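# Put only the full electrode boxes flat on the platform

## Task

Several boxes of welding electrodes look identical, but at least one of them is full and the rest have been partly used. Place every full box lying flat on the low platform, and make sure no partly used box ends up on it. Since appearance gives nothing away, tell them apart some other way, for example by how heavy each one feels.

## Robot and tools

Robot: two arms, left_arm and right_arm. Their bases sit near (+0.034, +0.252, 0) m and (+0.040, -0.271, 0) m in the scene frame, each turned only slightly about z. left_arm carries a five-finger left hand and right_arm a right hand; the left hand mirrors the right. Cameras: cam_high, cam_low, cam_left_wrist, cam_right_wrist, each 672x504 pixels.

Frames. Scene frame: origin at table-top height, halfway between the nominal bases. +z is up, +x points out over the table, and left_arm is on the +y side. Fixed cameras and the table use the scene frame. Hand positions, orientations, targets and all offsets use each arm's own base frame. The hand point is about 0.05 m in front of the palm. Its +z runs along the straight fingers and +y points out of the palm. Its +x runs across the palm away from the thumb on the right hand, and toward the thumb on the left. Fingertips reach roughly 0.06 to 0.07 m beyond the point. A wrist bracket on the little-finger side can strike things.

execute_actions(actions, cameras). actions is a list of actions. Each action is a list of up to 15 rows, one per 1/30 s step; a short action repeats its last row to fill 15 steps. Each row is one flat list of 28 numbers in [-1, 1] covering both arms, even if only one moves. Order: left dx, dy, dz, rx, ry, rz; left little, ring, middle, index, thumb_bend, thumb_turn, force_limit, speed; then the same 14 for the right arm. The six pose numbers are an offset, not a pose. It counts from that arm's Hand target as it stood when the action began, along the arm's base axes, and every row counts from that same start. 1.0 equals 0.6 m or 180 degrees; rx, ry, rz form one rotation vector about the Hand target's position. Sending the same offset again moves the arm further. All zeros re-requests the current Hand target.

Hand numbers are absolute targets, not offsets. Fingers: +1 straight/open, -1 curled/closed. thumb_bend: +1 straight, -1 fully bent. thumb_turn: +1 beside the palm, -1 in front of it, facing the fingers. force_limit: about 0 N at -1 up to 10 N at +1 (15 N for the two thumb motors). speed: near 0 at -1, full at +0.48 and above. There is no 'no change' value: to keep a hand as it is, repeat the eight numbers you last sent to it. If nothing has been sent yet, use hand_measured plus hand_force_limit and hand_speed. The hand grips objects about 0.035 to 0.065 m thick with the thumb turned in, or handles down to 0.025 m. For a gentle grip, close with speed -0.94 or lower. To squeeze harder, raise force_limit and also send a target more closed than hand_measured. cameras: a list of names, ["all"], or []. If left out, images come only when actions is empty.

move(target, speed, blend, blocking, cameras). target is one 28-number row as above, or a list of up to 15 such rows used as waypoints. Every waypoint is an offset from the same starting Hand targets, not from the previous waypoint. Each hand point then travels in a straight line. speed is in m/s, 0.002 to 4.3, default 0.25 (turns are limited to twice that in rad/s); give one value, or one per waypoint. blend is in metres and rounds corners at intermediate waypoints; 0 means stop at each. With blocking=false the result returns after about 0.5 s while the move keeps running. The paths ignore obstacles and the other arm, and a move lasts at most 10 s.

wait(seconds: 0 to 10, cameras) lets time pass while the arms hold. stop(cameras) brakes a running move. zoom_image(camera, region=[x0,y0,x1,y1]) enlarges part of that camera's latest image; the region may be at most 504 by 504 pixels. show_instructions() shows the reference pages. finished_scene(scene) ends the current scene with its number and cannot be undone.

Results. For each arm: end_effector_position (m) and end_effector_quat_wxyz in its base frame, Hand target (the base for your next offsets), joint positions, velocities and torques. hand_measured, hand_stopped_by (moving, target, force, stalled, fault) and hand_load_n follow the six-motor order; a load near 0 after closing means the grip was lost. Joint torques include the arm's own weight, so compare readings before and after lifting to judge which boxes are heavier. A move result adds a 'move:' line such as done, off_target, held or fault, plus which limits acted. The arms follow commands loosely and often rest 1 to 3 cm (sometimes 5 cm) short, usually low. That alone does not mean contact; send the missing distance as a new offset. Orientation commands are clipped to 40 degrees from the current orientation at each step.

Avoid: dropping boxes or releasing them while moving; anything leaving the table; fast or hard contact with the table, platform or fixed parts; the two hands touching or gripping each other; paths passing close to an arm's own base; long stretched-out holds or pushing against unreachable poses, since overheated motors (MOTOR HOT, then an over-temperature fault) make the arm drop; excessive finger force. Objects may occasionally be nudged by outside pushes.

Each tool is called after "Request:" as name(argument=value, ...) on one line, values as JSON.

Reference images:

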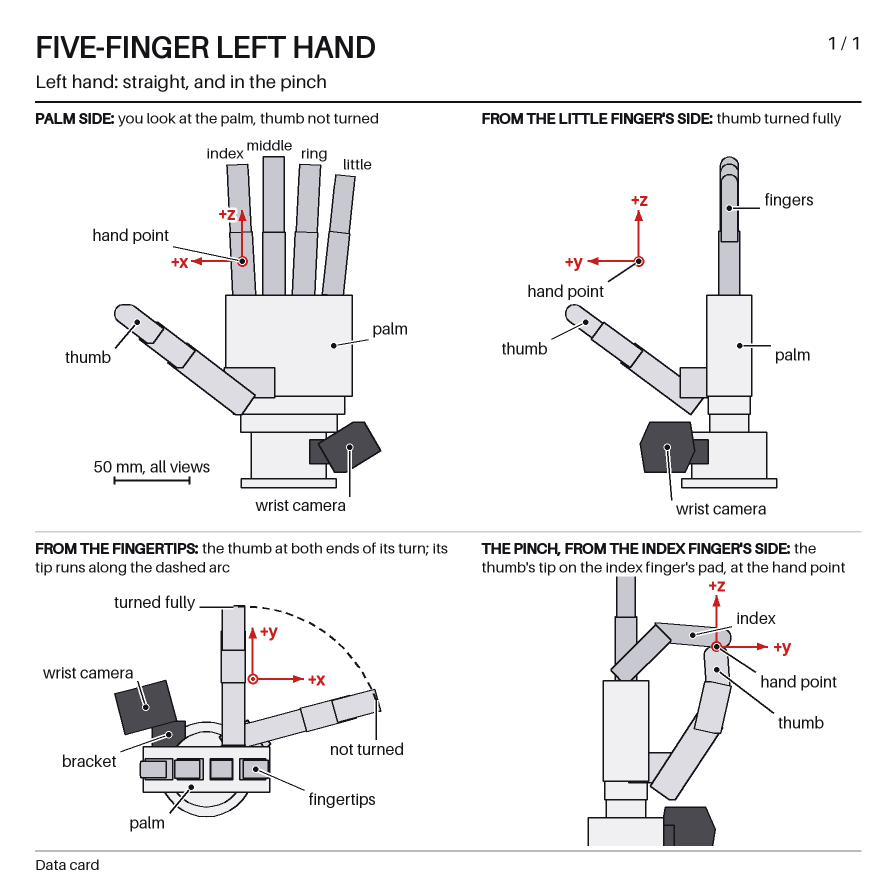

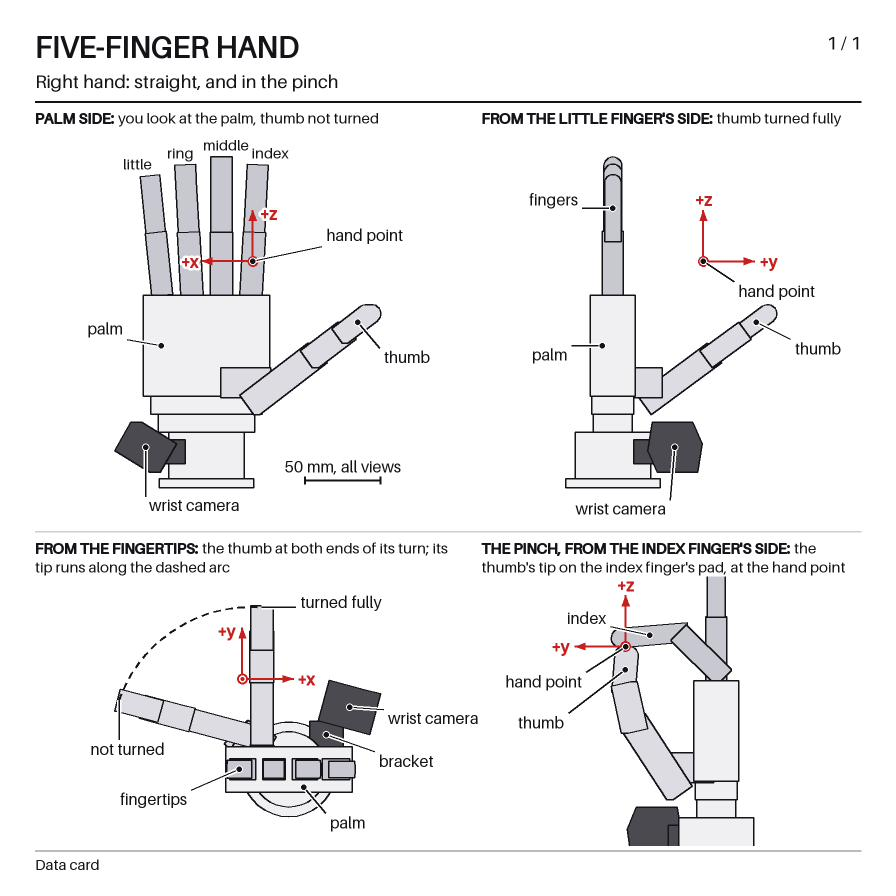

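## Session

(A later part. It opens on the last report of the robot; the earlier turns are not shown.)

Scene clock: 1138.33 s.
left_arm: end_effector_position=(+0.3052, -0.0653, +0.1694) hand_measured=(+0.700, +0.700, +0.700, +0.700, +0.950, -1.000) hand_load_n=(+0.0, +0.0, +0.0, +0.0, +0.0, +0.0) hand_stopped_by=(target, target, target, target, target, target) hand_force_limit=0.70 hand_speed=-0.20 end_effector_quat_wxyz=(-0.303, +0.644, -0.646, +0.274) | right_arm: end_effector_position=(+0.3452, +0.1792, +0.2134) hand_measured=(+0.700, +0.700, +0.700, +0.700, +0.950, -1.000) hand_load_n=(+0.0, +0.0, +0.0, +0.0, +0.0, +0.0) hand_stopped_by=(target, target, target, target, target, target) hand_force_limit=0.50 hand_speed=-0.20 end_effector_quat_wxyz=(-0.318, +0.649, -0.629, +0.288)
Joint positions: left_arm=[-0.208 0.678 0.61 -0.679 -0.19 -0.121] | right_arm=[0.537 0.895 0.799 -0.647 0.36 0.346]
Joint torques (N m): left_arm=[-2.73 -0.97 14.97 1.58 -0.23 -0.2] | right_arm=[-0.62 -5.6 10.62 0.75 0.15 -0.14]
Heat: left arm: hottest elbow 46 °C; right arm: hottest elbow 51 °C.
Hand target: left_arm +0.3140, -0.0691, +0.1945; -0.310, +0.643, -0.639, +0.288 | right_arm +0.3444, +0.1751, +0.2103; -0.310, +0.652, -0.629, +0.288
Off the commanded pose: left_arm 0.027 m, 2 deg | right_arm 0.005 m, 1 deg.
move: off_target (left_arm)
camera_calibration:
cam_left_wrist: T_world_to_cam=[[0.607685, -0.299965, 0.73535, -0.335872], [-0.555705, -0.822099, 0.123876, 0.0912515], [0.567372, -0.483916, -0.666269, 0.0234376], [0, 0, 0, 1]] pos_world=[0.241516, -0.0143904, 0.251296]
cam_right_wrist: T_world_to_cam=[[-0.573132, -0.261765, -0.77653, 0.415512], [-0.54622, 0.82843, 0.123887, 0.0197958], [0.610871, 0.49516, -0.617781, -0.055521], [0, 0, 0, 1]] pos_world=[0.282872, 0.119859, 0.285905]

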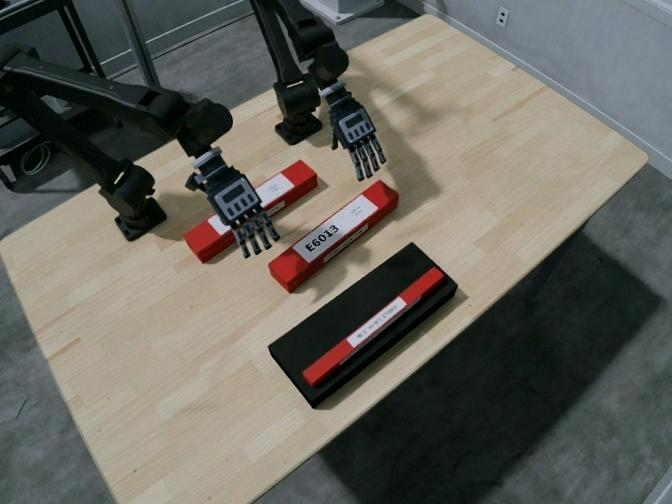

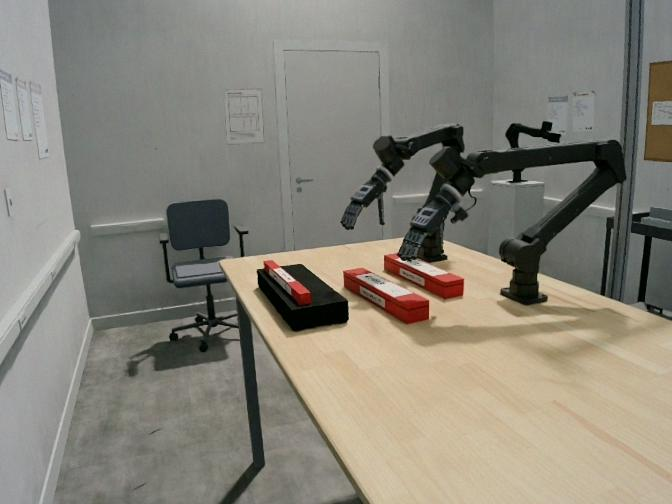

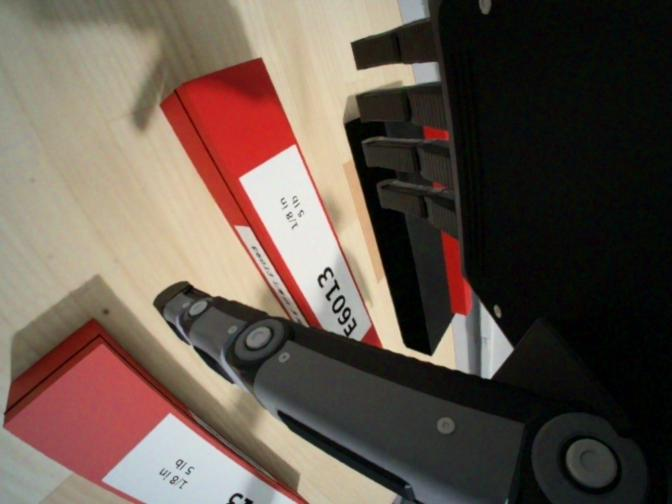

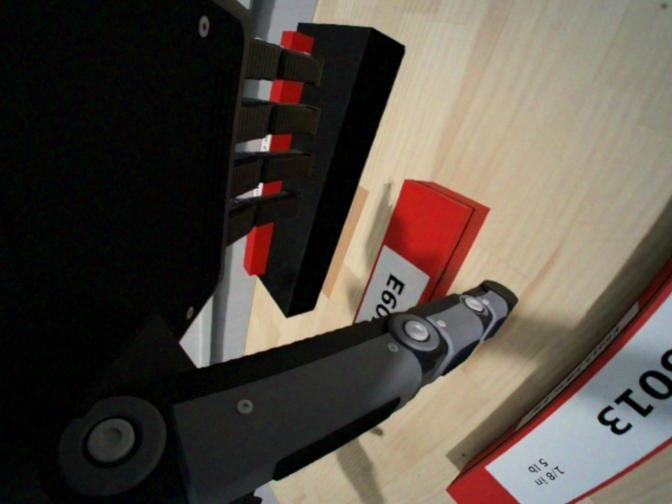

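Request:
move(target=[[0,0,0,0,0,0,0.7,0.7,0.7,0.7,0.95,-1,0.7,-0.2,0.1127,0.149,-0.14,0,0,-0.002,0.7,0.7,0.7,0.7,0.95,-1,0.5,-0.2],[0,0,0,0,0,0,0.7,0.7,0.7,0.7,0.95,-1,0.7,-0.2,0.1127,0.149,-0.28,0,0,-0.002,0.7,0.7,0.7,0.7,0.95,-1,0.5,-0.2]], speed=0.12)

Request:
execute_actions(actions=[[[0,0,0,0,0,0,0.7,0.7,0.7,0.7,0.95,-1,0.7,-0.2,0,0,0,0,0,0,0.1,0.1,0.1,0.1,0.95,-1,-0.4,-0.85]],[[0,0,0,0,0,0,0.7,0.7,0.7,0.7,0.95,-1,0.7,-0.2,0,0,0,0,0,0,0.1,0.1,0.1,0.1,0.95,-1,-0.4,-0.85]],[[0,0,0,0,0,0,0.7,0.7,0.7,0.7,0.95,-1,0.7,-0.2,0,0,0,0,0,0,0.1,0.1,0.1,0.1,0.95,-1,-0.4,-0.85]],[[0,0,0,0,0,0,0.7,0.7,0.7,0.7,0.95,-1,0.7,-0.2,0,0,0,0,0,0,0.1,0.1,0.1,0.1,0.95,-1,-0.4,-0.85]],[[0,0,0,0,0,0,0.7,0.7,0.7,0.7,0.95,-1,0.7,-0.2,0,0,0,0,0,0,0.0,0.0,0.0,0.0,0.95,-1,0.1,-0.85]],[[0,0,0,0,0,0,0.7,0.7,0.7,0.7,0.95,-1,0.7,-0.2,0,0,0,0,0,0,0.0,0.0,0.0,0.0,0.95,-1,0.1,-0.85]]])

Scene clock: 1164.47 s.
left_arm: end_effector_position=(+0.3052, -0.0653, +0.1694) hand_measured=(+0.700, +0.700, +0.700, +0.700, +0.950, -1.000) hand_load_n=(+0.0, -0.5, +0.0, +0.0, +0.0, +0.0) hand_stopped_by=(target, target, target, target, target, target) hand_force_limit=0.70 hand_speed=-0.20 end_effector_quat_wxyz=(-0.303, +0.645, -0.646, +0.274) | right_arm: end_effector_position=(+0.4097, +0.2585, +0.0396) hand_measured=(+0.700, +0.700, +0.700, +0.700, +0.950, -1.000) hand_load_n=(+0.0, +0.0, +0.0, +0.0, +0.0, +0.0) hand_stopped_by=(target, target, target, target, target, target) hand_force_limit=0.50 hand_speed=-0.20 end_effector_quat_wxyz=(-0.300, +0.654, -0.631, +0.289)
Joint positions: left_arm=[-0.208 0.678 0.61 -0.679 -0.19 -0.122] | right_arm=[0.638 1.431 0.719 -0.096 0.443 0.421]
Joint torques (N m): left_arm=[-2.73 -0.91 14.97 1.58 -0.23 -0.19] | right_arm=[0.56 -11.58 8.36 1.7 0.37 0.01]
Heat: left arm: hottest elbow 49 °C; right arm: hottest elbow 49 °C.
Hand target: left_arm +0.3140, -0.0692, +0.1945; -0.310, +0.643, -0.639, +0.288 | right_arm +0.4121, +0.2644, +0.0424; -0.309, +0.650, -0.631, +0.289
Off the commanded pose: left_arm 0.027 m, 2 deg | right_arm 0.007 m, 1 deg.
move: off_target (left_arm)

Scene clock: 1167.67 s.
left_arm: end_effector_position=(+0.3052, -0.0653, +0.1694) hand_measured=(+0.700, +0.700, +0.700, +0.700, +0.950, -1.000) hand_load_n=(-0.5, +0.0, +0.0, +0.0, +0.0, +0.0) hand_stopped_by=(target, target, target, target, target, target) hand_force_limit=0.70 hand_speed=-0.20 end_effector_quat_wxyz=(-0.303, +0.645, -0.646, +0.274) | right_arm: end_effector_position=(+0.4124, +0.2592, +0.0415) hand_measured=(+0.164, +0.190, +0.204, +0.190, +0.952, -1.000) hand_load_n=(+5.0, +6.0, +5.0, +2.5, +7.5, +4.0) hand_stopped_by=(force, force, force, force, target, target) hand_force_limit=0.10 hand_speed=-0.85 end_effector_quat_wxyz=(-0.304, +0.651, -0.631, +0.293)
Joint positions: left_arm=[-0.208 0.678 0.61 -0.679 -0.19 -0.122] | right_arm=[0.638 1.431 0.719 -0.084 0.449 0.421]
Joint torques (N m): left_arm=[-2.73 -0.91 14.98 1.58 -0.23 -0.2] | right_arm=[0.56 -11.52 8.44 1.24 0.14 0.01]
Motor temperatures (°C): left_arm=[30 31 49 31 26 27] | right_arm=[29 32 48 27 25 30]
Heat: left arm: hottest elbow 49 °C; right arm: hottest elbow 48 °C.
Hand target: left_arm +0.3140, -0.0692, +0.1945; -0.310, +0.643, -0.639, +0.288 | right_arm +0.4121, +0.2643, +0.0423; -0.309, +0.650, -0.631, +0.289
Off the commanded pose: left_arm 0.027 m, 2 deg | right_arm 0.005 m, 1 deg.
Step readings (end_effector_position of left_arm | right_arm):
0: (+0.3052, -0.0653, +0.1694) | (+0.4097, +0.2585, +0.0396)
1: (+0.3052, -0.0653, +0.1694) | (+0.4097, +0.2585, +0.0396)
2: (+0.3052, -0.0653, +0.1694) | (+0.4097, +0.2585, +0.0396)
4: (+0.3052, -0.0653, +0.1694) | (+0.4097, +0.2585, +0.0396)
8: (+0.3052, -0.0653, +0.1694) | (+0.4097, +0.2585, +0.0396)
15: (+0.3052, -0.0653, +0.1694) | (+0.4097, +0.2585, +0.0396)
16: (+0.3052, -0.0653, +0.1694) | (+0.4097, +0.2585, +0.0396)
17: (+0.3052, -0.0653, +0.1694) | (+0.4097, +0.2585, +0.0396)
19: (+0.3052, -0.0653, +0.1694) | (+0.4097, +0.2585, +0.0396)
23: (+0.3052, -0.0653, +0.1694) | (+0.4102, +0.2586, +0.0400)
30: (+0.3052, -0.0653, +0.1694) | (+0.4107, +0.2589, +0.0404)
31: (+0.3052, -0.0653, +0.1694) | (+0.4108, +0.2589, +0.0405)
32: (+0.3052, -0.0653, +0.1694) | (+0.4108, +0.2589, +0.0405)
34: (+0.3052, -0.0653, +0.1694) | (+0.4108, +0.2589, +0.0405)
38: (+0.3052, -0.0653, +0.1694) | (+0.4122, +0.2592, +0.0413)
45: (+0.3052, -0.0653, +0.1694) | (+0.4124, +0.2592, +0.0415)
46: (+0.3052, -0.0653, +0.1694) | (+0.4124, +0.2592, +0.0415)
47: (+0.3052, -0.0653, +0.1694) | (+0.4124, +0.2592, +0.0415)
49: (+0.3052, -0.0653, +0.1694) | (+0.4124, +0.2592, +0.0415)
53: (+0.3052, -0.0653, +0.1694) | (+0.4124, +0.2592, +0.0415)
60: (+0.3052, -0.0653, +0.1694) | (+0.4124, +0.2592, +0.0415)
61: (+0.3052, -0.0653, +0.1694) | (+0.4124, +0.2592, +0.0415)
62: (+0.3052, -0.0653, +0.1694) | (+0.4124, +0.2592, +0.0415)
64: (+0.3052, -0.0653, +0.1694) | (+0.4124, +0.2592, +0.0415)
68: (+0.3052, -0.0653, +0.1694) | (+0.4124, +0.2592, +0.0415)
75: (+0.3052, -0.0653, +0.1694) | (+0.4124, +0.2592, +0.0415)
76: (+0.3052, -0.0653, +0.1694) | (+0.4124, +0.2592, +0.0415)
77: (+0.3052, -0.0653, +0.1694) | (+0.4124, +0.2592, +0.0415)
79: (+0.3052, -0.0653, +0.1694) | (+0.4124, +0.2592, +0.0415)
83: (+0.3052, -0.0653, +0.1694) | (+0.4124, +0.2592, +0.0415)
90: (+0.3052, -0.0653, +0.1694) | (+0.4124, +0.2592, +0.0415)

Request:
move(target=[[0,0,0,0,0,0,0.7,0.7,0.7,0.7,0.95,-1,0.7,-0.2,0.058,0.015,0,0,0,0.036,0,0,0,0,0.95,-1,0.1,-0.85],[0,0,0,0,0,0,0.7,0.7,0.7,0.7,0.95,-1,0.7,-0.2,0.118,0.03,0,0,0,0.072,0,0,0,0,0.95,-1,0.1,-0.85]], speed=0.05, blend=0.01, cameras=["cam_left_wrist","cam_high"])

Request:
zoom_image(camera="cam_left_wrist", region=[150, 40, 400, 350])

Scene clock: 1173.87 s.
left_arm: end_effector_position=(+0.3052, -0.0653, +0.1694) hand_measured=(+0.700, +0.700, +0.700, +0.700, +0.950, -1.000) hand_load_n=(+0.0, +0.0, +0.0, +0.0, +0.0, +0.0) hand_stopped_by=(target, target, target, target, target, target) hand_force_limit=0.70 hand_speed=-0.20 end_effector_quat_wxyz=(-0.303, +0.645, -0.646, +0.274) | right_arm: end_effector_position=(+0.4601, +0.2734, +0.0418) hand_measured=(+0.164, +0.190, +0.204, +0.190, +0.952, -1.000) hand_load_n=(+0.5, +3.0, +5.0, +4.5, +10.0, -1.0) hand_stopped_by=(force, force, force, force, target, target) hand_force_limit=0.10 hand_speed=-0.85 end_effector_quat_wxyz=(-0.331, +0.726, -0.549, +0.251)
Joint positions: left_arm=[-0.208 0.678 0.61 -0.679 -0.19 -0.122] | right_arm=[0.532 1.538 0.835 -0.029 0.193 0.169]
Joint torques (N m): left_arm=[-2.61 -0.85 14.99 1.55 -0.24 -0.2] | right_arm=[-0.67 -9.93 12.74 1.88 -0.01 0.03]
Heat: left arm: hottest elbow 49 °C; right arm: hottest elbow 48 °C.
Hand target: left_arm +0.3140, -0.0692, +0.1945; -0.310, +0.643, -0.639, +0.288 | right_arm +0.4829, +0.2824, +0.0424; -0.340, +0.717, -0.553, +0.253
Off the commanded pose: left_arm 0.027 m, 2 deg | right_arm 0.024 m, 2 deg.
move: off_target (left_arm, right_arm)
camera_calibration:
cam_left_wrist: T_world_to_cam=[[0.607844, -0.299209, 0.735527, -0.335944], [-0.555292, -0.8223, 0.12439, 0.0910207], [0.567605, -0.484042, -0.665979, 0.023307], [0, 0, 0, 1]] pos_world=[0.241516, -0.0143896, 0.251296]
Images, in order (width x height): cam_high 672x504, cam_left_wrist 672x504.

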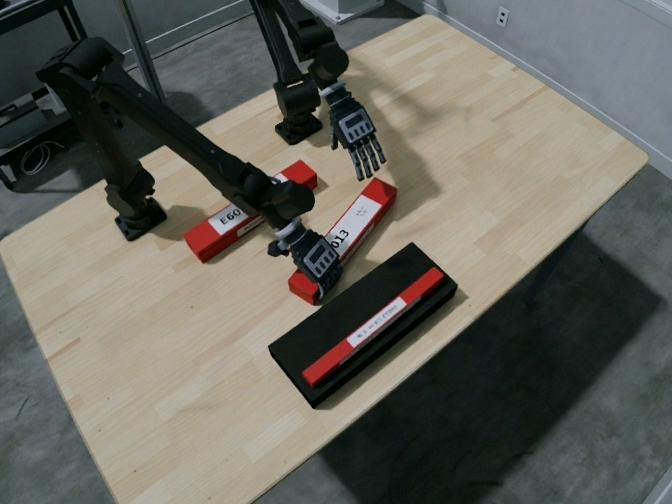

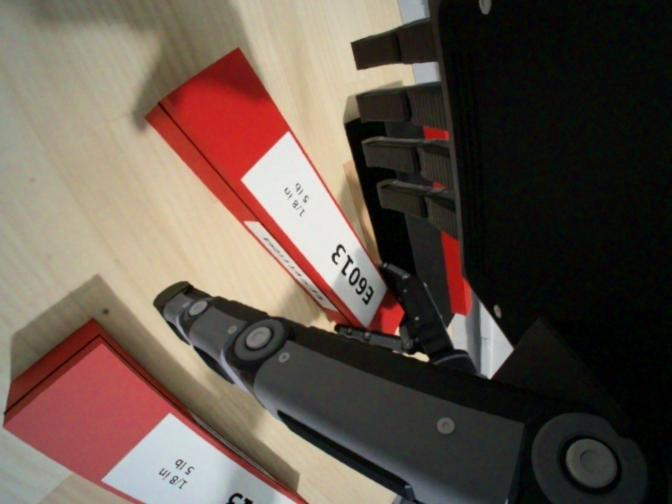

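Scaled by 1.626 from the camera's 672x504 image, which has a finer 960x720 frame.

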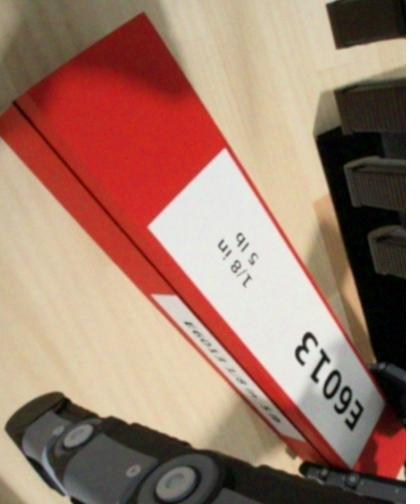

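Request:
move(target=[0.156,-0.129,-0.1,0,0,0.075,0.7,0.7,0.7,0.7,0.95,-1,0.7,-0.2,-0.015,-0.005,0,0,0,0,0,0,0,0,0.95,-1,0.1,-0.85], speed=0.1, cameras=["cam_high","cam_low","cam_left_wrist"])

Request:
zoom_image(camera="cam_high", region=[230, 160, 430, 320])

Scene clock: 1182.60 s.
left_arm: end_effector_position=(+0.3862, -0.1336, +0.1114) hand_measured=(+0.700, +0.700, +0.700, +0.700, +0.950, -1.000) hand_load_n=(+0.0, +0.0, +0.0, +0.0, +0.0, +0.0) hand_stopped_by=(target, target, target, target, target, target) hand_force_limit=0.70 hand_speed=-0.20 end_effector_quat_wxyz=(-0.336, +0.714, -0.573, +0.220) | right_arm: end_effector_position=(+0.4602, +0.2734, +0.0419) hand_measured=(+0.164, +0.190, +0.204, +0.190, +0.952, -1.000) hand_load_n=(+0.5, +2.5, +5.0, +4.0, +10.0, -1.5) hand_stopped_by=(force, force, force, force, target, target) hand_force_limit=0.10 hand_speed=-0.85 end_effector_quat_wxyz=(-0.331, +0.726, -0.549, +0.251)
Joint positions: left_arm=[-0.461 1.129 0.714 -0.495 -0.541 -0.489] | right_arm=[0.532 1.538 0.835 -0.028 0.193 0.169]
Joint torques (N m): left_arm=[-2.67 -5.6 13.59 2.93 -0.45 -0.19] | right_arm=[-0.38 -11.46 10.54 2.03 0.13 0.06]
Heat: left arm: hottest elbow 50 °C; right arm: hottest elbow 47 °C.
Hand target: left_arm +0.4077, -0.1465, +0.1347; -0.342, +0.713, -0.559, +0.250 | right_arm +0.4739, +0.2794, +0.0424; -0.340, +0.717, -0.554, +0.253
Off the commanded pose: left_arm 0.034 m, 4 deg | right_arm 0.015 m, 2 deg.
move: off_target (left_arm, right_arm)
camera_calibration:
cam_left_wrist: T_world_to_cam=[[0.677817, -0.170201, 0.71526, -0.370456], [-0.345867, -0.932286, 0.105918, -0.00640697], [0.648799, -0.319178, -0.690786, -0.100996], [0, 0, 0, 1]] pos_world=[0.314411, -0.101261, 0.195885]
Images, in order (width x height): cam_high 672x504, cam_low 672x504, cam_left_wrist 672x504.

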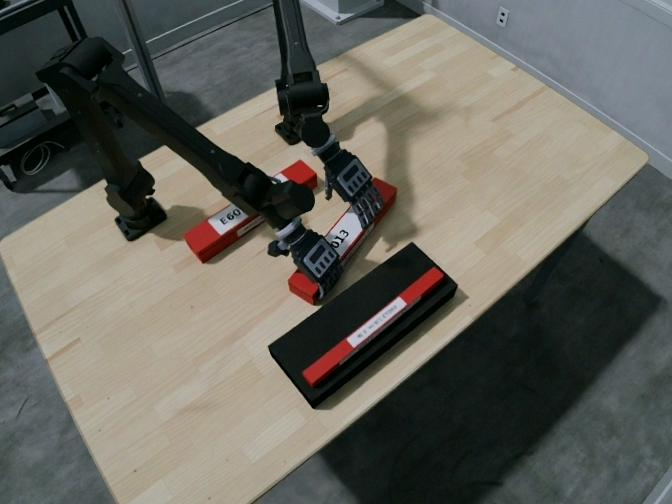

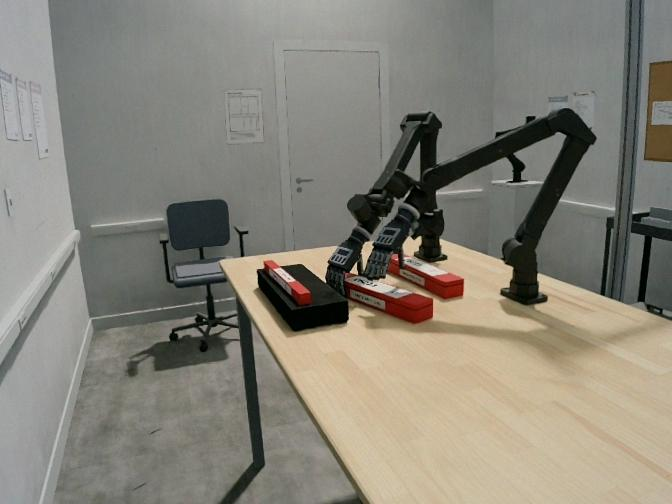

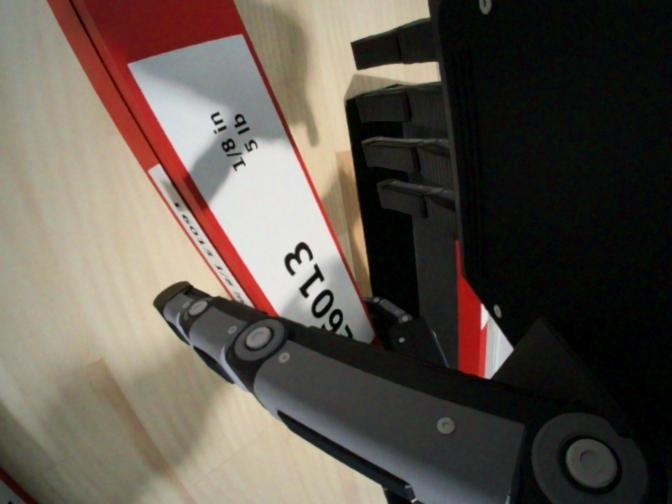

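Scaled by 2.520 from the camera's 672x504 image, which has a finer 960x720 frame.

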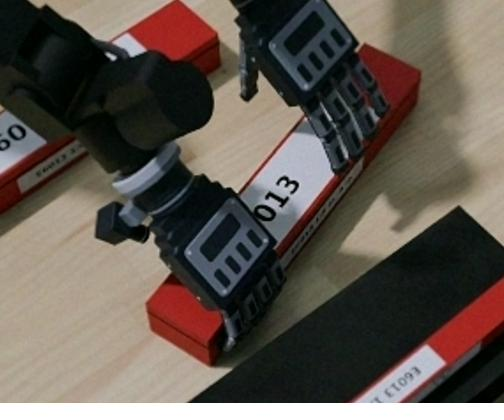

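Request:
move(target=[[0.0087,-0.032,-0.058,0,0,0,0.7,0.7,0.7,0.7,0.95,-1,0.7,-0.2,0,0,0,0,0,0,0,0,0,0,0.95,-1,0.1,-0.85],[0.0087,-0.032,-0.158,0,0,0,0.7,0.7,0.7,0.7,0.95,-1,0.7,-0.2,0,0,0,0,0,0,0,0,0,0,0.95,-1,0.1,-0.85]], speed=0.06, cameras=["cam_high","cam_left_wrist"])

Request:
zoom_image(camera="cam_high", region=[230, 160, 430, 320])

Scene clock: 1189.93 s.
left_arm: end_effector_position=(+0.4113, -0.1617, +0.0423) hand_measured=(+0.700, +0.700, +0.700, +0.700, +0.950, -1.000) hand_load_n=(+0.0, +0.0, +0.0, +0.0, +0.0, +0.0) hand_stopped_by=(target, target, target, target, target, target) hand_force_limit=0.70 hand_speed=-0.20 end_effector_quat_wxyz=(-0.342, +0.713, -0.562, +0.244) | right_arm: end_effector_position=(+0.4602, +0.2734, +0.0419) hand_measured=(+0.164, +0.190, +0.204, +0.190, +0.952, -1.000) hand_load_n=(+0.5, +2.5, +5.0, +4.5, +10.0, -1.0) hand_stopped_by=(force, force, force, force, target, target) hand_force_limit=0.10 hand_speed=-0.85 end_effector_quat_wxyz=(-0.331, +0.726, -0.549, +0.251)
Joint positions: left_arm=[-0.503 1.336 0.648 -0.189 -0.57 -0.528] | right_arm=[0.532 1.538 0.835 -0.028 0.193 0.169]
Joint torques (N m): left_arm=[-2.73 -6.89 7.71 2.97 -0.45 -0.19] | right_arm=[-0.21 -11.52 10.58 2.03 0.14 0.07]
Heat: left arm: hottest elbow 50 °C; right arm: hottest elbow 46 °C.
Hand target: left_arm +0.4128, -0.1657, +0.0398; -0.342, +0.713, -0.559, +0.249 | right_arm +0.4739, +0.2794, +0.0424; -0.340, +0.717, -0.554, +0.253
Off the commanded pose: left_arm 0.005 m, 1 deg | right_arm 0.015 m, 2 deg.
move: off_target (right_arm)
camera_calibration:
cam_left_wrist: T_world_to_cam=[[0.642374, -0.151403, 0.751287, -0.32667], [-0.349347, -0.93037, 0.11121, -0.0151978], [0.682138, -0.333899, -0.650538, -0.191736], [0, 0, 0, 1]] pos_world=[0.335326, -0.127619, 0.122381]
Images, in order (width x height): cam_high 672x504, cam_left_wrist 672x504.

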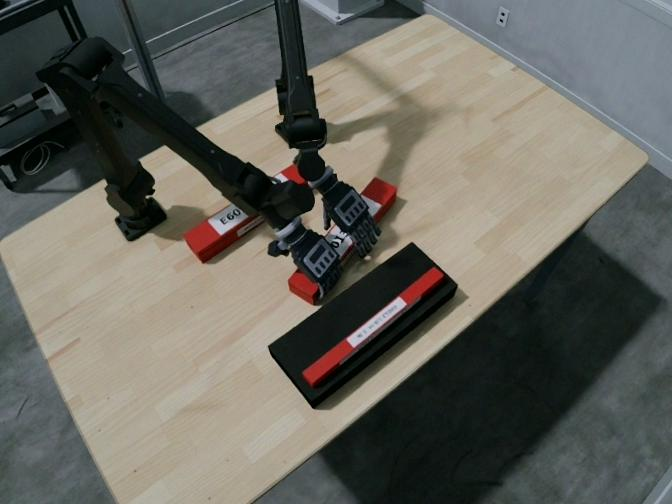

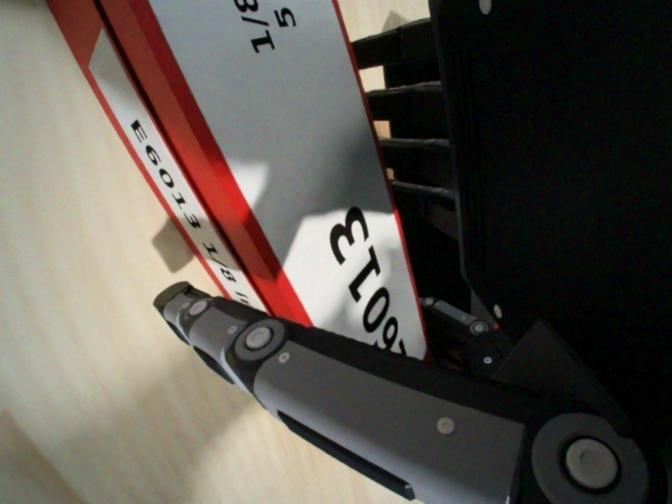

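Scaled by 2.520 from the camera's 672x504 image, which has a finer 960x720 frame.

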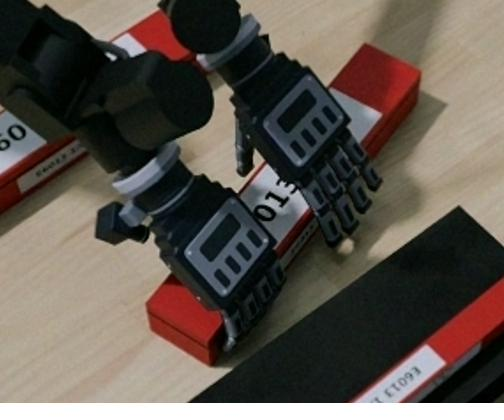

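Request:
execute_actions(actions=[[[0,0,0,0,0,0,0.1,0.1,0.1,0.1,0.95,-1,-0.4,-0.85,0,0,0,0,0,0,0,0,0,0,0.95,-1,0.1,-0.85]],[[0,0,0,0,0,0,0.1,0.1,0.1,0.1,0.95,-1,-0.4,-0.85,0,0,0,0,0,0,0,0,0,0,0.95,-1,0.1,-0.85]],[[0,0,0,0,0,0,0.1,0.1,0.1,0.1,0.95,-1,-0.4,-0.85,0,0,0,0,0,0,0,0,0,0,0.95,-1,0.1,-0.85]],[[0,0,0,0,0,0,0.1,0.1,0.1,0.1,0.95,-1,-0.4,-0.85,0,0,0,0,0,0,0,0,0,0,0.95,-1,0.1,-0.85]],[[0,0,0,0,0,0,0.0,0.0,0.0,0.0,0.95,-1,0.1,-0.85,0,0,0,0,0,0,-0.05,-0.05,-0.05,-0.05,0.95,-1,0.4,-0.85]],[[0,0,0,0,0,0,0.0,0.0,0.0,0.0,0.95,-1,0.1,-0.85,0,0,0,0,0,0,-0.05,-0.05,-0.05,-0.05,0.95,-1,0.4,-0.85]]])

Request:
execute_actions(actions=[[[0,0,0,0,0,0,-0.05,-0.05,-0.05,-0.05,0.95,-1,0.5,-0.85,0,0,0,0,0,0,-0.1,-0.1,-0.1,-0.1,0.95,-1,0.7,-0.85]],[[0,0,0,0,0,0,-0.05,-0.05,-0.05,-0.05,0.95,-1,0.5,-0.85,0,0,0,0,0,0,-0.1,-0.1,-0.1,-0.1,0.95,-1,0.7,-0.85]],[[0,0,0,0,0,0,-0.1,-0.1,-0.1,-0.1,0.95,-1,0.7,-0.85,0,0,0,0,0,0,-0.1,-0.1,-0.1,-0.1,0.95,-1,0.7,-0.85]],[[0,0,0,0,0,0,-0.1,-0.1,-0.1,-0.1,0.95,-1,0.7,-0.85,0,0,0,0,0,0,-0.1,-0.1,-0.1,-0.1,0.95,-1,0.7,-0.85]]], cameras=["cam_high"])

Scene clock: 1199.83 s.
left_arm: end_effector_position=(+0.4173, -0.1610, +0.0438) hand_measured=(+0.246, +0.260, +0.262, +0.262, +0.950, -1.000) hand_load_n=(+0.0, +0.0, +2.0, +6.0, +0.0, +0.0) hand_stopped_by=(force, force, force, force, target, target) hand_force_limit=0.10 hand_speed=-0.85 end_effector_quat_wxyz=(-0.347, +0.716, -0.552, +0.251) | right_arm: end_effector_position=(+0.4610, +0.2740, +0.0423) hand_measured=(+0.126, +0.168, +0.194, +0.180, +0.954, -1.000) hand_load_n=(+8.0, +9.0, +6.0, +5.5, +16.0, +1.5) hand_stopped_by=(force, force, force, force, target, target) hand_force_limit=0.40 hand_speed=-0.85 end_effector_quat_wxyz=(-0.333, +0.728, -0.544, +0.252)
Joint positions: left_arm=[-0.499 1.343 0.648 -0.163 -0.581 -0.535] | right_arm=[0.532 1.539 0.835 -0.022 0.19 0.16]
Joint torques (N m): left_arm=[-3.14 -7.53 7.68 1.85 -0.02 -0.12] | right_arm=[-0.32 -11.52 10.58 1.8 0.26 0.14]
Heat: left arm: hottest elbow 48 °C; right arm: hottest elbow 45 °C.
Hand target: left_arm +0.4128, -0.1658, +0.0398; -0.342, +0.713, -0.559, +0.250 | right_arm +0.4739, +0.2794, +0.0424; -0.340, +0.717, -0.554, +0.253
Off the commanded pose: left_arm 0.008 m, 1 deg | right_arm 0.014 m, 2 deg.
Step readings (end_effector_position of left_arm | right_arm):
0: (+0.4113, -0.1617, +0.0423) | (+0.4602, +0.2734, +0.0419)
1: (+0.4113, -0.1617, +0.0423) | (+0.4602, +0.2734, +0.0419)
2: (+0.4113, -0.1617, +0.0423) | (+0.4602, +0.2734, +0.0419)
4: (+0.4113, -0.1617, +0.0423) | (+0.4602, +0.2734, +0.0419)
8: (+0.4113, -0.1617, +0.0423) | (+0.4602, +0.2734, +0.0419)
15: (+0.4113, -0.1617, +0.0423) | (+0.4602, +0.2734, +0.0419)
16: (+0.4113, -0.1617, +0.0423) | (+0.4602, +0.2734, +0.0419)
17: (+0.4113, -0.1617, +0.0423) | (+0.4602, +0.2734, +0.0419)
19: (+0.4113, -0.1617, +0.0423) | (+0.4602, +0.2734, +0.0419)
23: (+0.4113, -0.1617, +0.0423) | (+0.4602, +0.2734, +0.0419)
30: (+0.4131, -0.1616, +0.0434) | (+0.4603, +0.2734, +0.0420)
31: (+0.4133, -0.1617, +0.0435) | (+0.4603, +0.2734, +0.0420)
32: (+0.4136, -0.1618, +0.0434) | (+0.4603, +0.2734, +0.0420)
34: (+0.4139, -0.1618, +0.0436) | (+0.4603, +0.2734, +0.0420)
38: (+0.4141, -0.1615, +0.0435) | (+0.4606, +0.2735, +0.0422)
45: (+0.4141, -0.1615, +0.0435) | (+0.4606, +0.2735, +0.0422)
46: (+0.4141, -0.1615, +0.0435) | (+0.4606, +0.2735, +0.0422)
47: (+0.4141, -0.1615, +0.0435) | (+0.4606, +0.2735, +0.0422)
49: (+0.4141, -0.1615, +0.0435) | (+0.4606, +0.2735, +0.0422)
53: (+0.4141, -0.1615, +0.0435) | (+0.4606, +0.2735, +0.0422)
60: (+0.4141, -0.1615, +0.0435) | (+0.4606, +0.2735, +0.0422)
61: (+0.4141, -0.1615, +0.0435) | (+0.4606, +0.2735, +0.0422)
62: (+0.4141, -0.1615, +0.0435) | (+0.4606, +0.2735, +0.0422)
64: (+0.4149, -0.1614, +0.0435) | (+0.4611, +0.2738, +0.0423)
68: (+0.4168, -0.1610, +0.0436) | (+0.4610, +0.2740, +0.0423)
75: (+0.4173, -0.1610, +0.0438) | (+0.4610, +0.2740, +0.0423)
76: (+0.4173, -0.1610, +0.0438) | (+0.4610, +0.2740, +0.0423)
77: (+0.4173, -0.1610, +0.0438) | (+0.4610, +0.2740, +0.0423)
79: (+0.4173, -0.1610, +0.0438) | (+0.4610, +0.2740, +0.0423)
83: (+0.4173, -0.1610, +0.0438) | (+0.4610, +0.2740, +0.0423)
90: (+0.4173, -0.1610, +0.0438) | (+0.4610, +0.2740, +0.0423)

Scene clock: 1202.03 s.
left_arm: end_effector_position=(+0.4221, -0.1574, +0.0446) hand_measured=(+0.086, +0.130, +0.148, +0.144, +0.954, -1.000) hand_load_n=(+6.0, +6.0, +10.5, +10.0, +12.5, +3.0) hand_stopped_by=(force, force, force, force, target, target) hand_force_limit=0.70 hand_speed=-0.85 end_effector_quat_wxyz=(-0.351, +0.719, -0.543, +0.254) | right_arm: end_effector_position=(+0.4607, +0.2743, +0.0421) hand_measured=(+0.116, +0.168, +0.184, +0.170, +0.956, -1.000) hand_load_n=(+10.5, +6.5, +9.0, +7.5, +19.5, +0.5) hand_stopped_by=(force, force, force, force, target, target) hand_force_limit=0.70 hand_speed=-0.85 end_effector_quat_wxyz=(-0.333, +0.729, -0.543, +0.251)
Joint positions: left_arm=[-0.488 1.347 0.648 -0.148 -0.585 -0.539] | right_arm=[0.532 1.539 0.835 -0.022 0.187 0.156]
Joint torques (N m): left_arm=[-4.01 -7.94 7.64 1.2 0.15 -0.07] | right_arm=[-0.38 -11.52 10.55 1.81 0.39 0.19]
Heat: left arm: hottest elbow 48 °C; right arm: hottest elbow 45 °C.
Hand target: left_arm +0.4129, -0.1656, +0.0398; -0.342, +0.713, -0.559, +0.249 | right_arm +0.4739, +0.2794, +0.0423; -0.340, +0.717, -0.554, +0.253
Off the commanded pose: left_arm 0.013 m, 2 deg | right_arm 0.014 m, 2 deg.
Step readings (end_effector_position of left_arm | right_arm):
0: (+0.4173, -0.1610, +0.0438) | (+0.4610, +0.2740, +0.0423)
1: (+0.4173, -0.1610, +0.0438) | (+0.4610, +0.2740, +0.0423)
2: (+0.4173, -0.1610, +0.0438) | (+0.4610, +0.2740, +0.0423)
4: (+0.4181, -0.1604, +0.0439) | (+0.4610, +0.2741, +0.0422)
8: (+0.4211, -0.1585, +0.0447) | (+0.4610, +0.2741, +0.0422)
15: (+0.4220, -0.1579, +0.0446) | (+0.4609, +0.2741, +0.0421)
16: (+0.4220, -0.1579, +0.0446) | (+0.4609, +0.2741, +0.0421)
17: (+0.4220, -0.1579, +0.0446) | (+0.4609, +0.2741, +0.0421)
19: (+0.4220, -0.1579, +0.0446) | (+0.4609, +0.2741, +0.0421)
23: (+0.4220, -0.1579, +0.0446) | (+0.4609, +0.2741, +0.0421)
30: (+0.4220, -0.1579, +0.0446) | (+0.4609, +0.2741, +0.0421)
31: (+0.4220, -0.1579, +0.0446) | (+0.4609, +0.2741, +0.0421)
32: (+0.4220, -0.1579, +0.0446) | (+0.4609, +0.2741, +0.0421)
34: (+0.4221, -0.1576, +0.0446) | (+0.4608, +0.2743, +0.0421)
38: (+0.4221, -0.1574, +0.0446) | (+0.4607, +0.2743, +0.0421)
45: (+0.4221, -0.1574, +0.0446) | (+0.4607, +0.2743, +0.0421)
46: (+0.4221, -0.1574, +0.0446) | (+0.4607, +0.2743, +0.0421)
47: (+0.4221, -0.1574, +0.0446) | (+0.4607, +0.2743, +0.0421)
49: (+0.4221, -0.1574, +0.0446) | (+0.4607, +0.2743, +0.0421)
53: (+0.4221, -0.1574, +0.0446) | (+0.4607, +0.2743, +0.0421)
60: (+0.4221, -0.1574, +0.0446) | (+0.4607, +0.2743, +0.0421)
Images, in order (width x height): cam_high 672x504.

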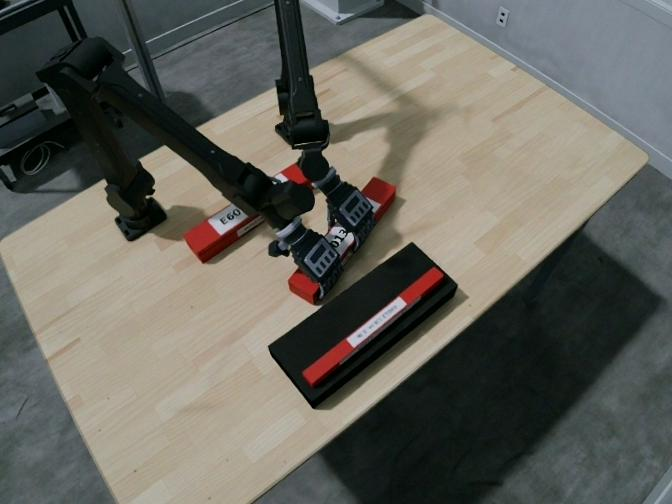

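Request:
move(target=[0.028,0.016,0.045,-0.01,-0.015,0,-0.1,-0.1,-0.1,-0.1,0.95,-1,0.7,-0.85,0.008,0.002,0.06,-0.015,-0.017,0,-0.1,-0.1,-0.1,-0.1,0.95,-1,0.7,-0.85], speed=0.04, cameras=["cam_low","cam_high"])

Request:
zoom_image(camera="cam_low", region=[300, 200, 480, 350])

Scene clock: 1208.17 s.
left_arm: end_effector_position=(+0.4229, -0.1564, +0.0474) hand_measured=(+0.086, +0.130, +0.148, +0.144, +0.954, -1.000) hand_load_n=(+3.0, +4.0, +9.0, +9.5, +13.5, +5.5) hand_stopped_by=(force, force, force, force, target, target) hand_force_limit=0.70 hand_speed=-0.85 end_effector_quat_wxyz=(-0.339, +0.715, -0.554, +0.259) | right_arm: end_effector_position=(+0.4551, +0.2736, +0.0429) hand_measured=(+0.116, +0.166, +0.184, +0.170, +0.956, -1.000) hand_load_n=(+5.5, +4.0, +9.5, +11.5, +13.5, +1.5) hand_stopped_by=(force, force, force, force, target, target) hand_force_limit=0.70 hand_speed=-0.85 end_effector_quat_wxyz=(-0.317, +0.733, -0.541, +0.265)
Joint positions: left_arm=[-0.467 1.335 0.648 -0.146 -0.537 -0.506] | right_arm=[0.556 1.53 0.837 -0.052 0.238 0.153]
Joint torques (N m): left_arm=[-1.49 -10.4 9.13 1.83 -0.22 -0.02] | right_arm=[-0.32 -15.91 13.33 0.53 0.93 -0.13]
Heat: left arm: hottest elbow 47 °C; right arm: hottest elbow 45 °C.
Hand target: left_arm +0.4296, -0.1562, +0.0668; -0.344, +0.713, -0.546, +0.275 | right_arm +0.4786, +0.2806, +0.0782; -0.338, +0.718, -0.538, +0.285
Off the commanded pose: left_arm 0.021 m, 2 deg | right_arm 0.043 m, 4 deg.
move: off_target (left_arm, right_arm)
Images, in order (width x height): cam_high 672x504, cam_low 672x504.

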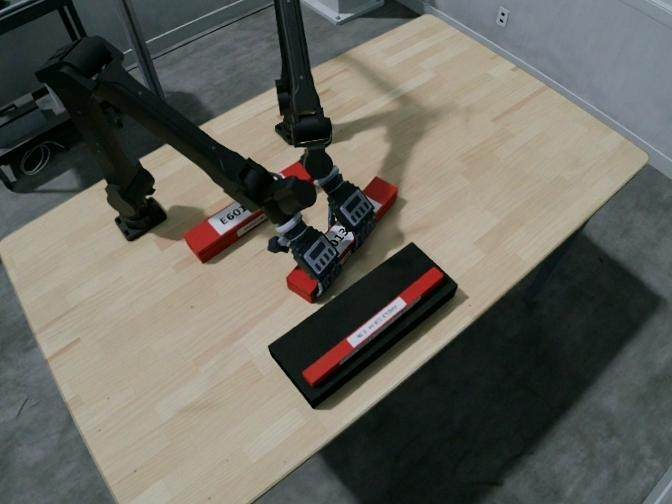

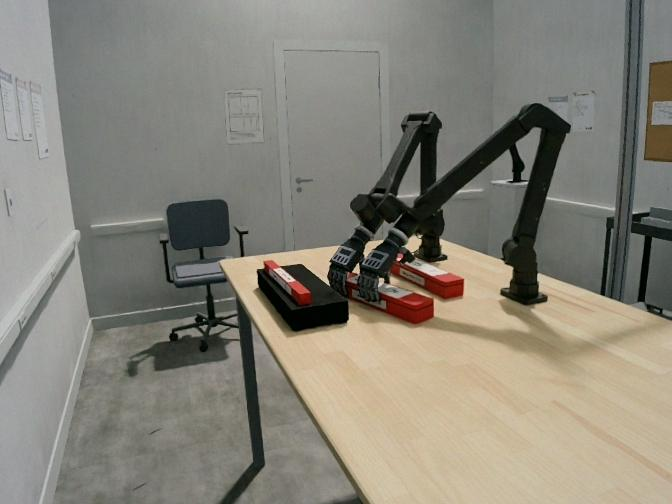

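Scaled by 2.800 from the camera's 672x504 image, which has a finer 960x720 frame.

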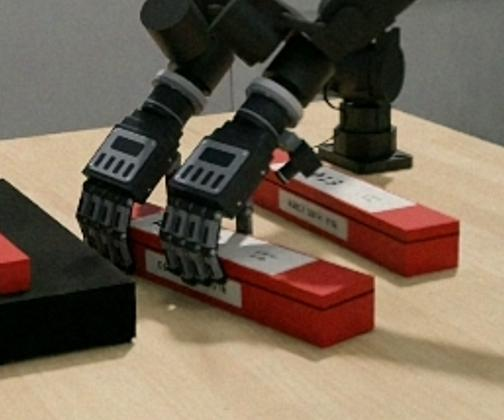

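Request:
move(target=[0.015,0.004,0.05,-0.01,-0.012,0,-0.1,-0.1,-0.1,-0.1,0.95,-1,0.7,-0.85,0.008,0.002,0.035,-0.008,-0.012,0,-0.1,-0.1,-0.1,-0.1,0.95,-1,0.7,-0.85], speed=0.04, cameras=["cam_low"])

Request:
zoom_image(camera="cam_low", region=[300, 200, 480, 350])

Scene clock: 1211.80 s.
left_arm: end_effector_position=(+0.4200, -0.1550, +0.0515) hand_measured=(+0.086, +0.130, +0.148, +0.144, +0.954, -1.000) hand_load_n=(+4.0, +3.0, +7.5, +8.0, +11.5, +6.0) hand_stopped_by=(force, force, force, force, target, target) hand_force_limit=0.70 hand_speed=-0.85 end_effector_quat_wxyz=(-0.326, +0.716, -0.559, +0.262) | right_arm: end_effector_position=(+0.4489, +0.2720, +0.0458) hand_measured=(+0.116, +0.166, +0.184, +0.170, +0.954, -1.000) hand_load_n=(+2.0, +0.0, +4.0, +9.5, +7.5, +3.5) hand_stopped_by=(force, force, force, force, target, target) hand_force_limit=0.70 hand_speed=-0.85 end_effector_quat_wxyz=(-0.302, +0.736, -0.540, +0.275)
Joint positions: left_arm=[-0.452 1.314 0.648 -0.169 -0.501 -0.501] | right_arm=[0.574 1.515 0.839 -0.089 0.276 0.151]
Joint torques (N m): left_arm=[-0.85 -12.57 11.32 1.73 -0.67 0.02] | right_arm=[-0.67 -17.14 14.89 0.98 0.91 -0.35]
Heat: left arm: hottest elbow 47 °C; right arm: hottest elbow 46 °C.
Hand target: left_arm +0.4386, -0.1537, +0.0968; -0.343, +0.712, -0.536, +0.297 | right_arm +0.4834, +0.2818, +0.0992; -0.339, +0.717, -0.528, +0.305
Off the commanded pose: left_arm 0.049 m, 5 deg | right_arm 0.064 m, 6 deg.
move: off_target (left_arm, right_arm)
Images, in order (width x height): cam_low 672x504.

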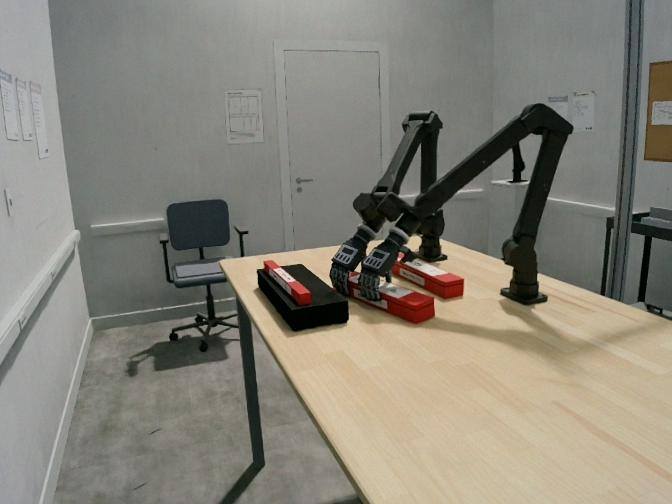

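Scaled by 2.800 from the camera's 672x504 image, which has a finer 960x720 frame.

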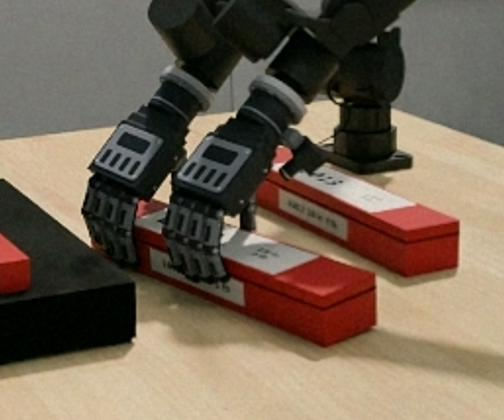

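Request:
wait(seconds=0.1, cameras=["cam_high","cam_low"])

Scene clock: 1225.83 s.
left_arm: end_effector_position=(+0.4200, -0.1550, +0.0515) hand_measured=(+0.086, +0.130, +0.148, +0.144, +0.954, -1.000) hand_load_n=(+3.5, +3.0, +7.0, +8.0, +11.5, +6.0) hand_stopped_by=(force, force, force, force, target, target) hand_force_limit=0.70 hand_speed=-0.85 end_effector_quat_wxyz=(-0.326, +0.716, -0.559, +0.262) | right_arm: end_effector_position=(+0.4489, +0.2720, +0.0458) hand_measured=(+0.116, +0.166, +0.184, +0.170, +0.954, -1.000) hand_load_n=(+2.0, +0.0, +4.5, +9.5, +8.0, +3.5) hand_stopped_by=(force, force, force, force, target, target) hand_force_limit=0.70 hand_speed=-0.85 end_effector_quat_wxyz=(-0.302, +0.736, -0.540, +0.275)
Joint positions: left_arm=[-0.452 1.314 0.648 -0.169 -0.501 -0.501] | right_arm=[0.574 1.515 0.839 -0.089 0.276 0.151]
Joint torques (N m): left_arm=[-0.79 -12.69 11.33 1.72 -0.67 0.02] | right_arm=[-0.73 -17.08 14.86 0.98 0.91 -0.36]
Heat: left arm: hottest elbow 46 °C; right arm: hottest elbow 49 °C.
Hand target: left_arm +0.4386, -0.1537, +0.0968; -0.343, +0.712, -0.536, +0.297 | right_arm +0.4834, +0.2818, +0.0992; -0.339, +0.717, -0.528, +0.305
Off the commanded pose: left_arm 0.049 m, 5 deg | right_arm 0.064 m, 6 deg.
wait: 0.10 s; at rest from the start
Images, in order (width x height): cam_high 672x504, cam_low 672x504.

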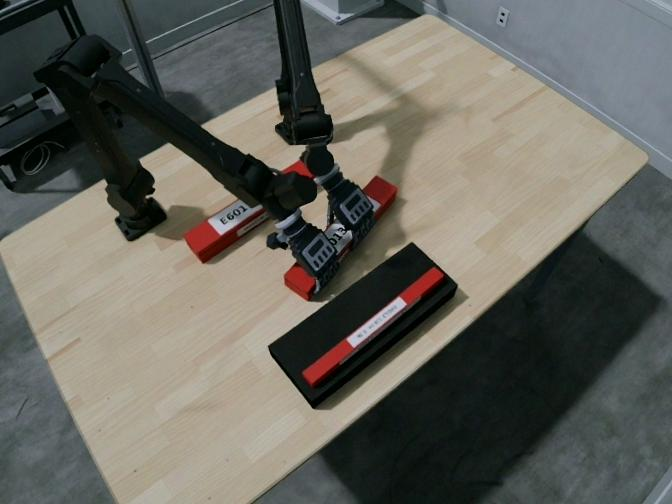

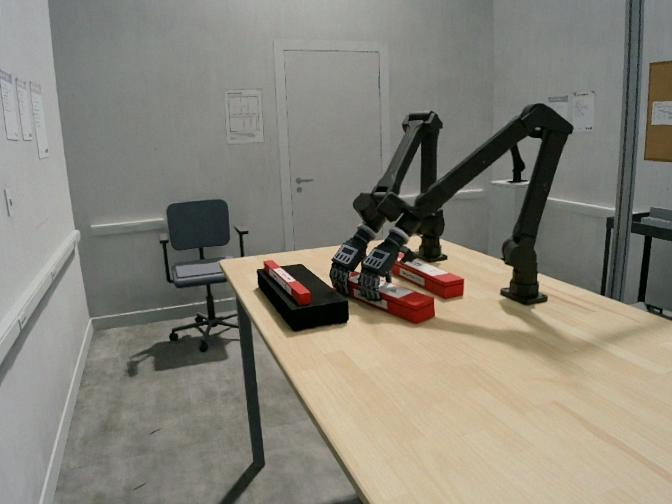

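Request:
zoom_image(camera="cam_low", region=[310, 230, 480, 340])

Request:
zoom_image(camera="cam_high", region=[260, 160, 420, 310])

Scaled by 2.965 from the camera's 672x504 image, which has a finer 960x720 frame.

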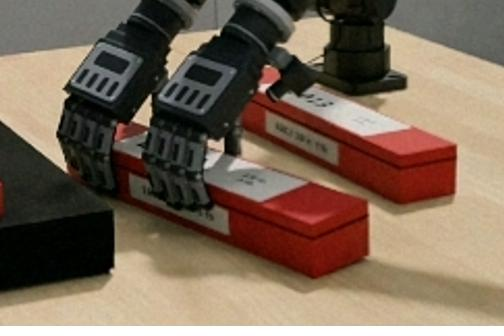

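Scaled by 3.150 from the camera's 672x504 image, which has a finer 960x720 frame.

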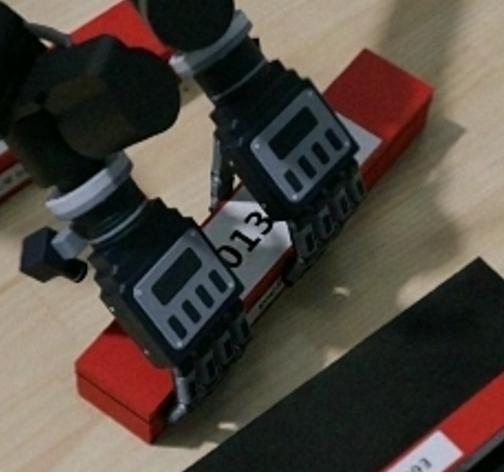

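Request:
move(target=[0.01, 0, 0.025, 0.01, -0.03, 0, -0.1,-0.1,-0.1,-0.1,0.95,-1,0.7,-0.85, 0.01, 0, 0.035, 0.01, -0.03, 0, -0.1,-0.1,-0.1,-0.1,0.95,-1,0.7,-0.85], speed=0.04, cameras=["cam_low","cam_right_wrist"])

Scene clock: 1236.27 s.
left_arm: end_effector_position=(+0.4212, -0.1425, +0.0590) hand_measured=(+0.086, +0.130, +0.148, +0.144, +0.954, -1.000) hand_load_n=(+0.0, +0.0, +6.0, +11.5, +13.0, +5.5) hand_stopped_by=(force, force, force, force, target, target) hand_force_limit=0.70 hand_speed=-0.85 end_effector_quat_wxyz=(-0.359, +0.709, -0.548, +0.263) | right_arm: end_effector_position=(+0.4693, +0.2756, +0.0932) hand_measured=(+0.116, +0.166, +0.184, +0.170, +0.950, -1.000) hand_load_n=(+0.0, +0.0, +0.0, +0.0, +0.0, +0.0) hand_stopped_by=(force, force, force, force, target, target) hand_force_limit=0.70 hand_speed=-0.85 end_effector_quat_wxyz=(-0.351, +0.712, -0.520, +0.316)
Joint positions: left_arm=[-0.455 1.288 0.624 -0.134 -0.565 -0.474] | right_arm=[0.573 1.448 0.839 -0.011 0.303 0.107]
Joint torques (N m): left_arm=[-2.61 -12.45 10.82 4.4 -0.7 0.17] | right_arm=[-0.56 -13.86 12.57 1.92 0.24 -0.14]
Heat: left arm: hottest elbow 46 °C; right arm: hottest elbow 50 °C.
Hand target: left_arm +0.4446, -0.1537, +0.1117; -0.379, +0.692, -0.523, +0.322 | right_arm +0.4894, +0.2818, +0.1203; -0.374, +0.696, -0.516, +0.330
Off the commanded pose: left_arm 0.059 m, 8 deg | right_arm 0.034 m, 4 deg.
move: off_target (left_arm, right_arm)
camera_calibration:
cam_right_wrist: T_world_to_cam=[[-0.405799, -0.44676, -0.797329, 0.392898], [-0.721612, 0.691995, -0.0204759, 0.155977], [0.560895, 0.567053, -0.603198, -0.251021], [0, 0, 0, 1]] pos_world=[0.412789, 0.209938, 0.165047]
Images, in order (width x height): cam_low 672x504, cam_right_wrist 672x504.

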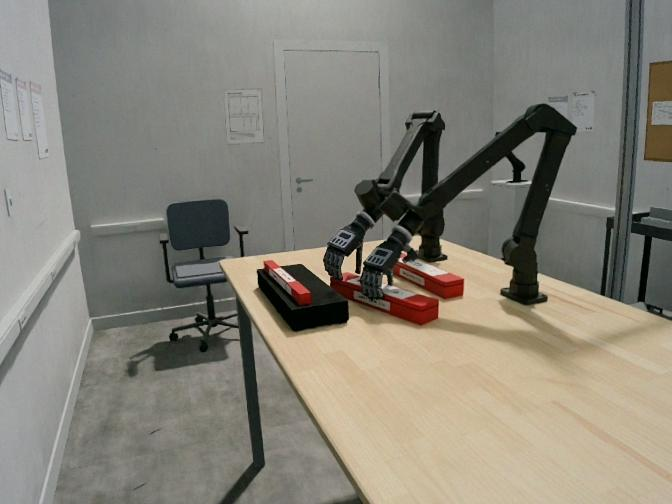

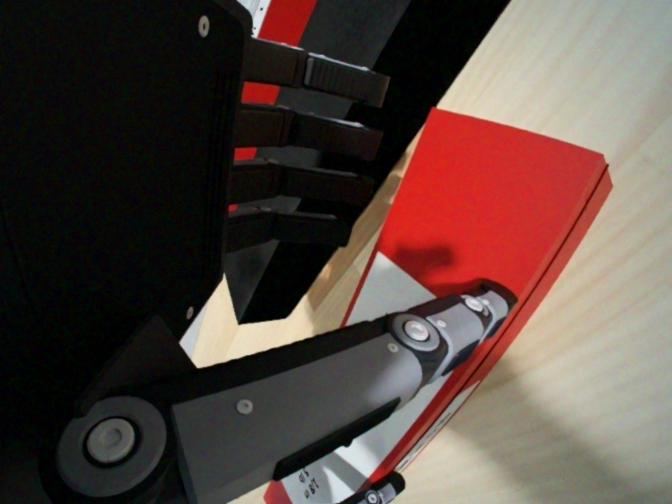

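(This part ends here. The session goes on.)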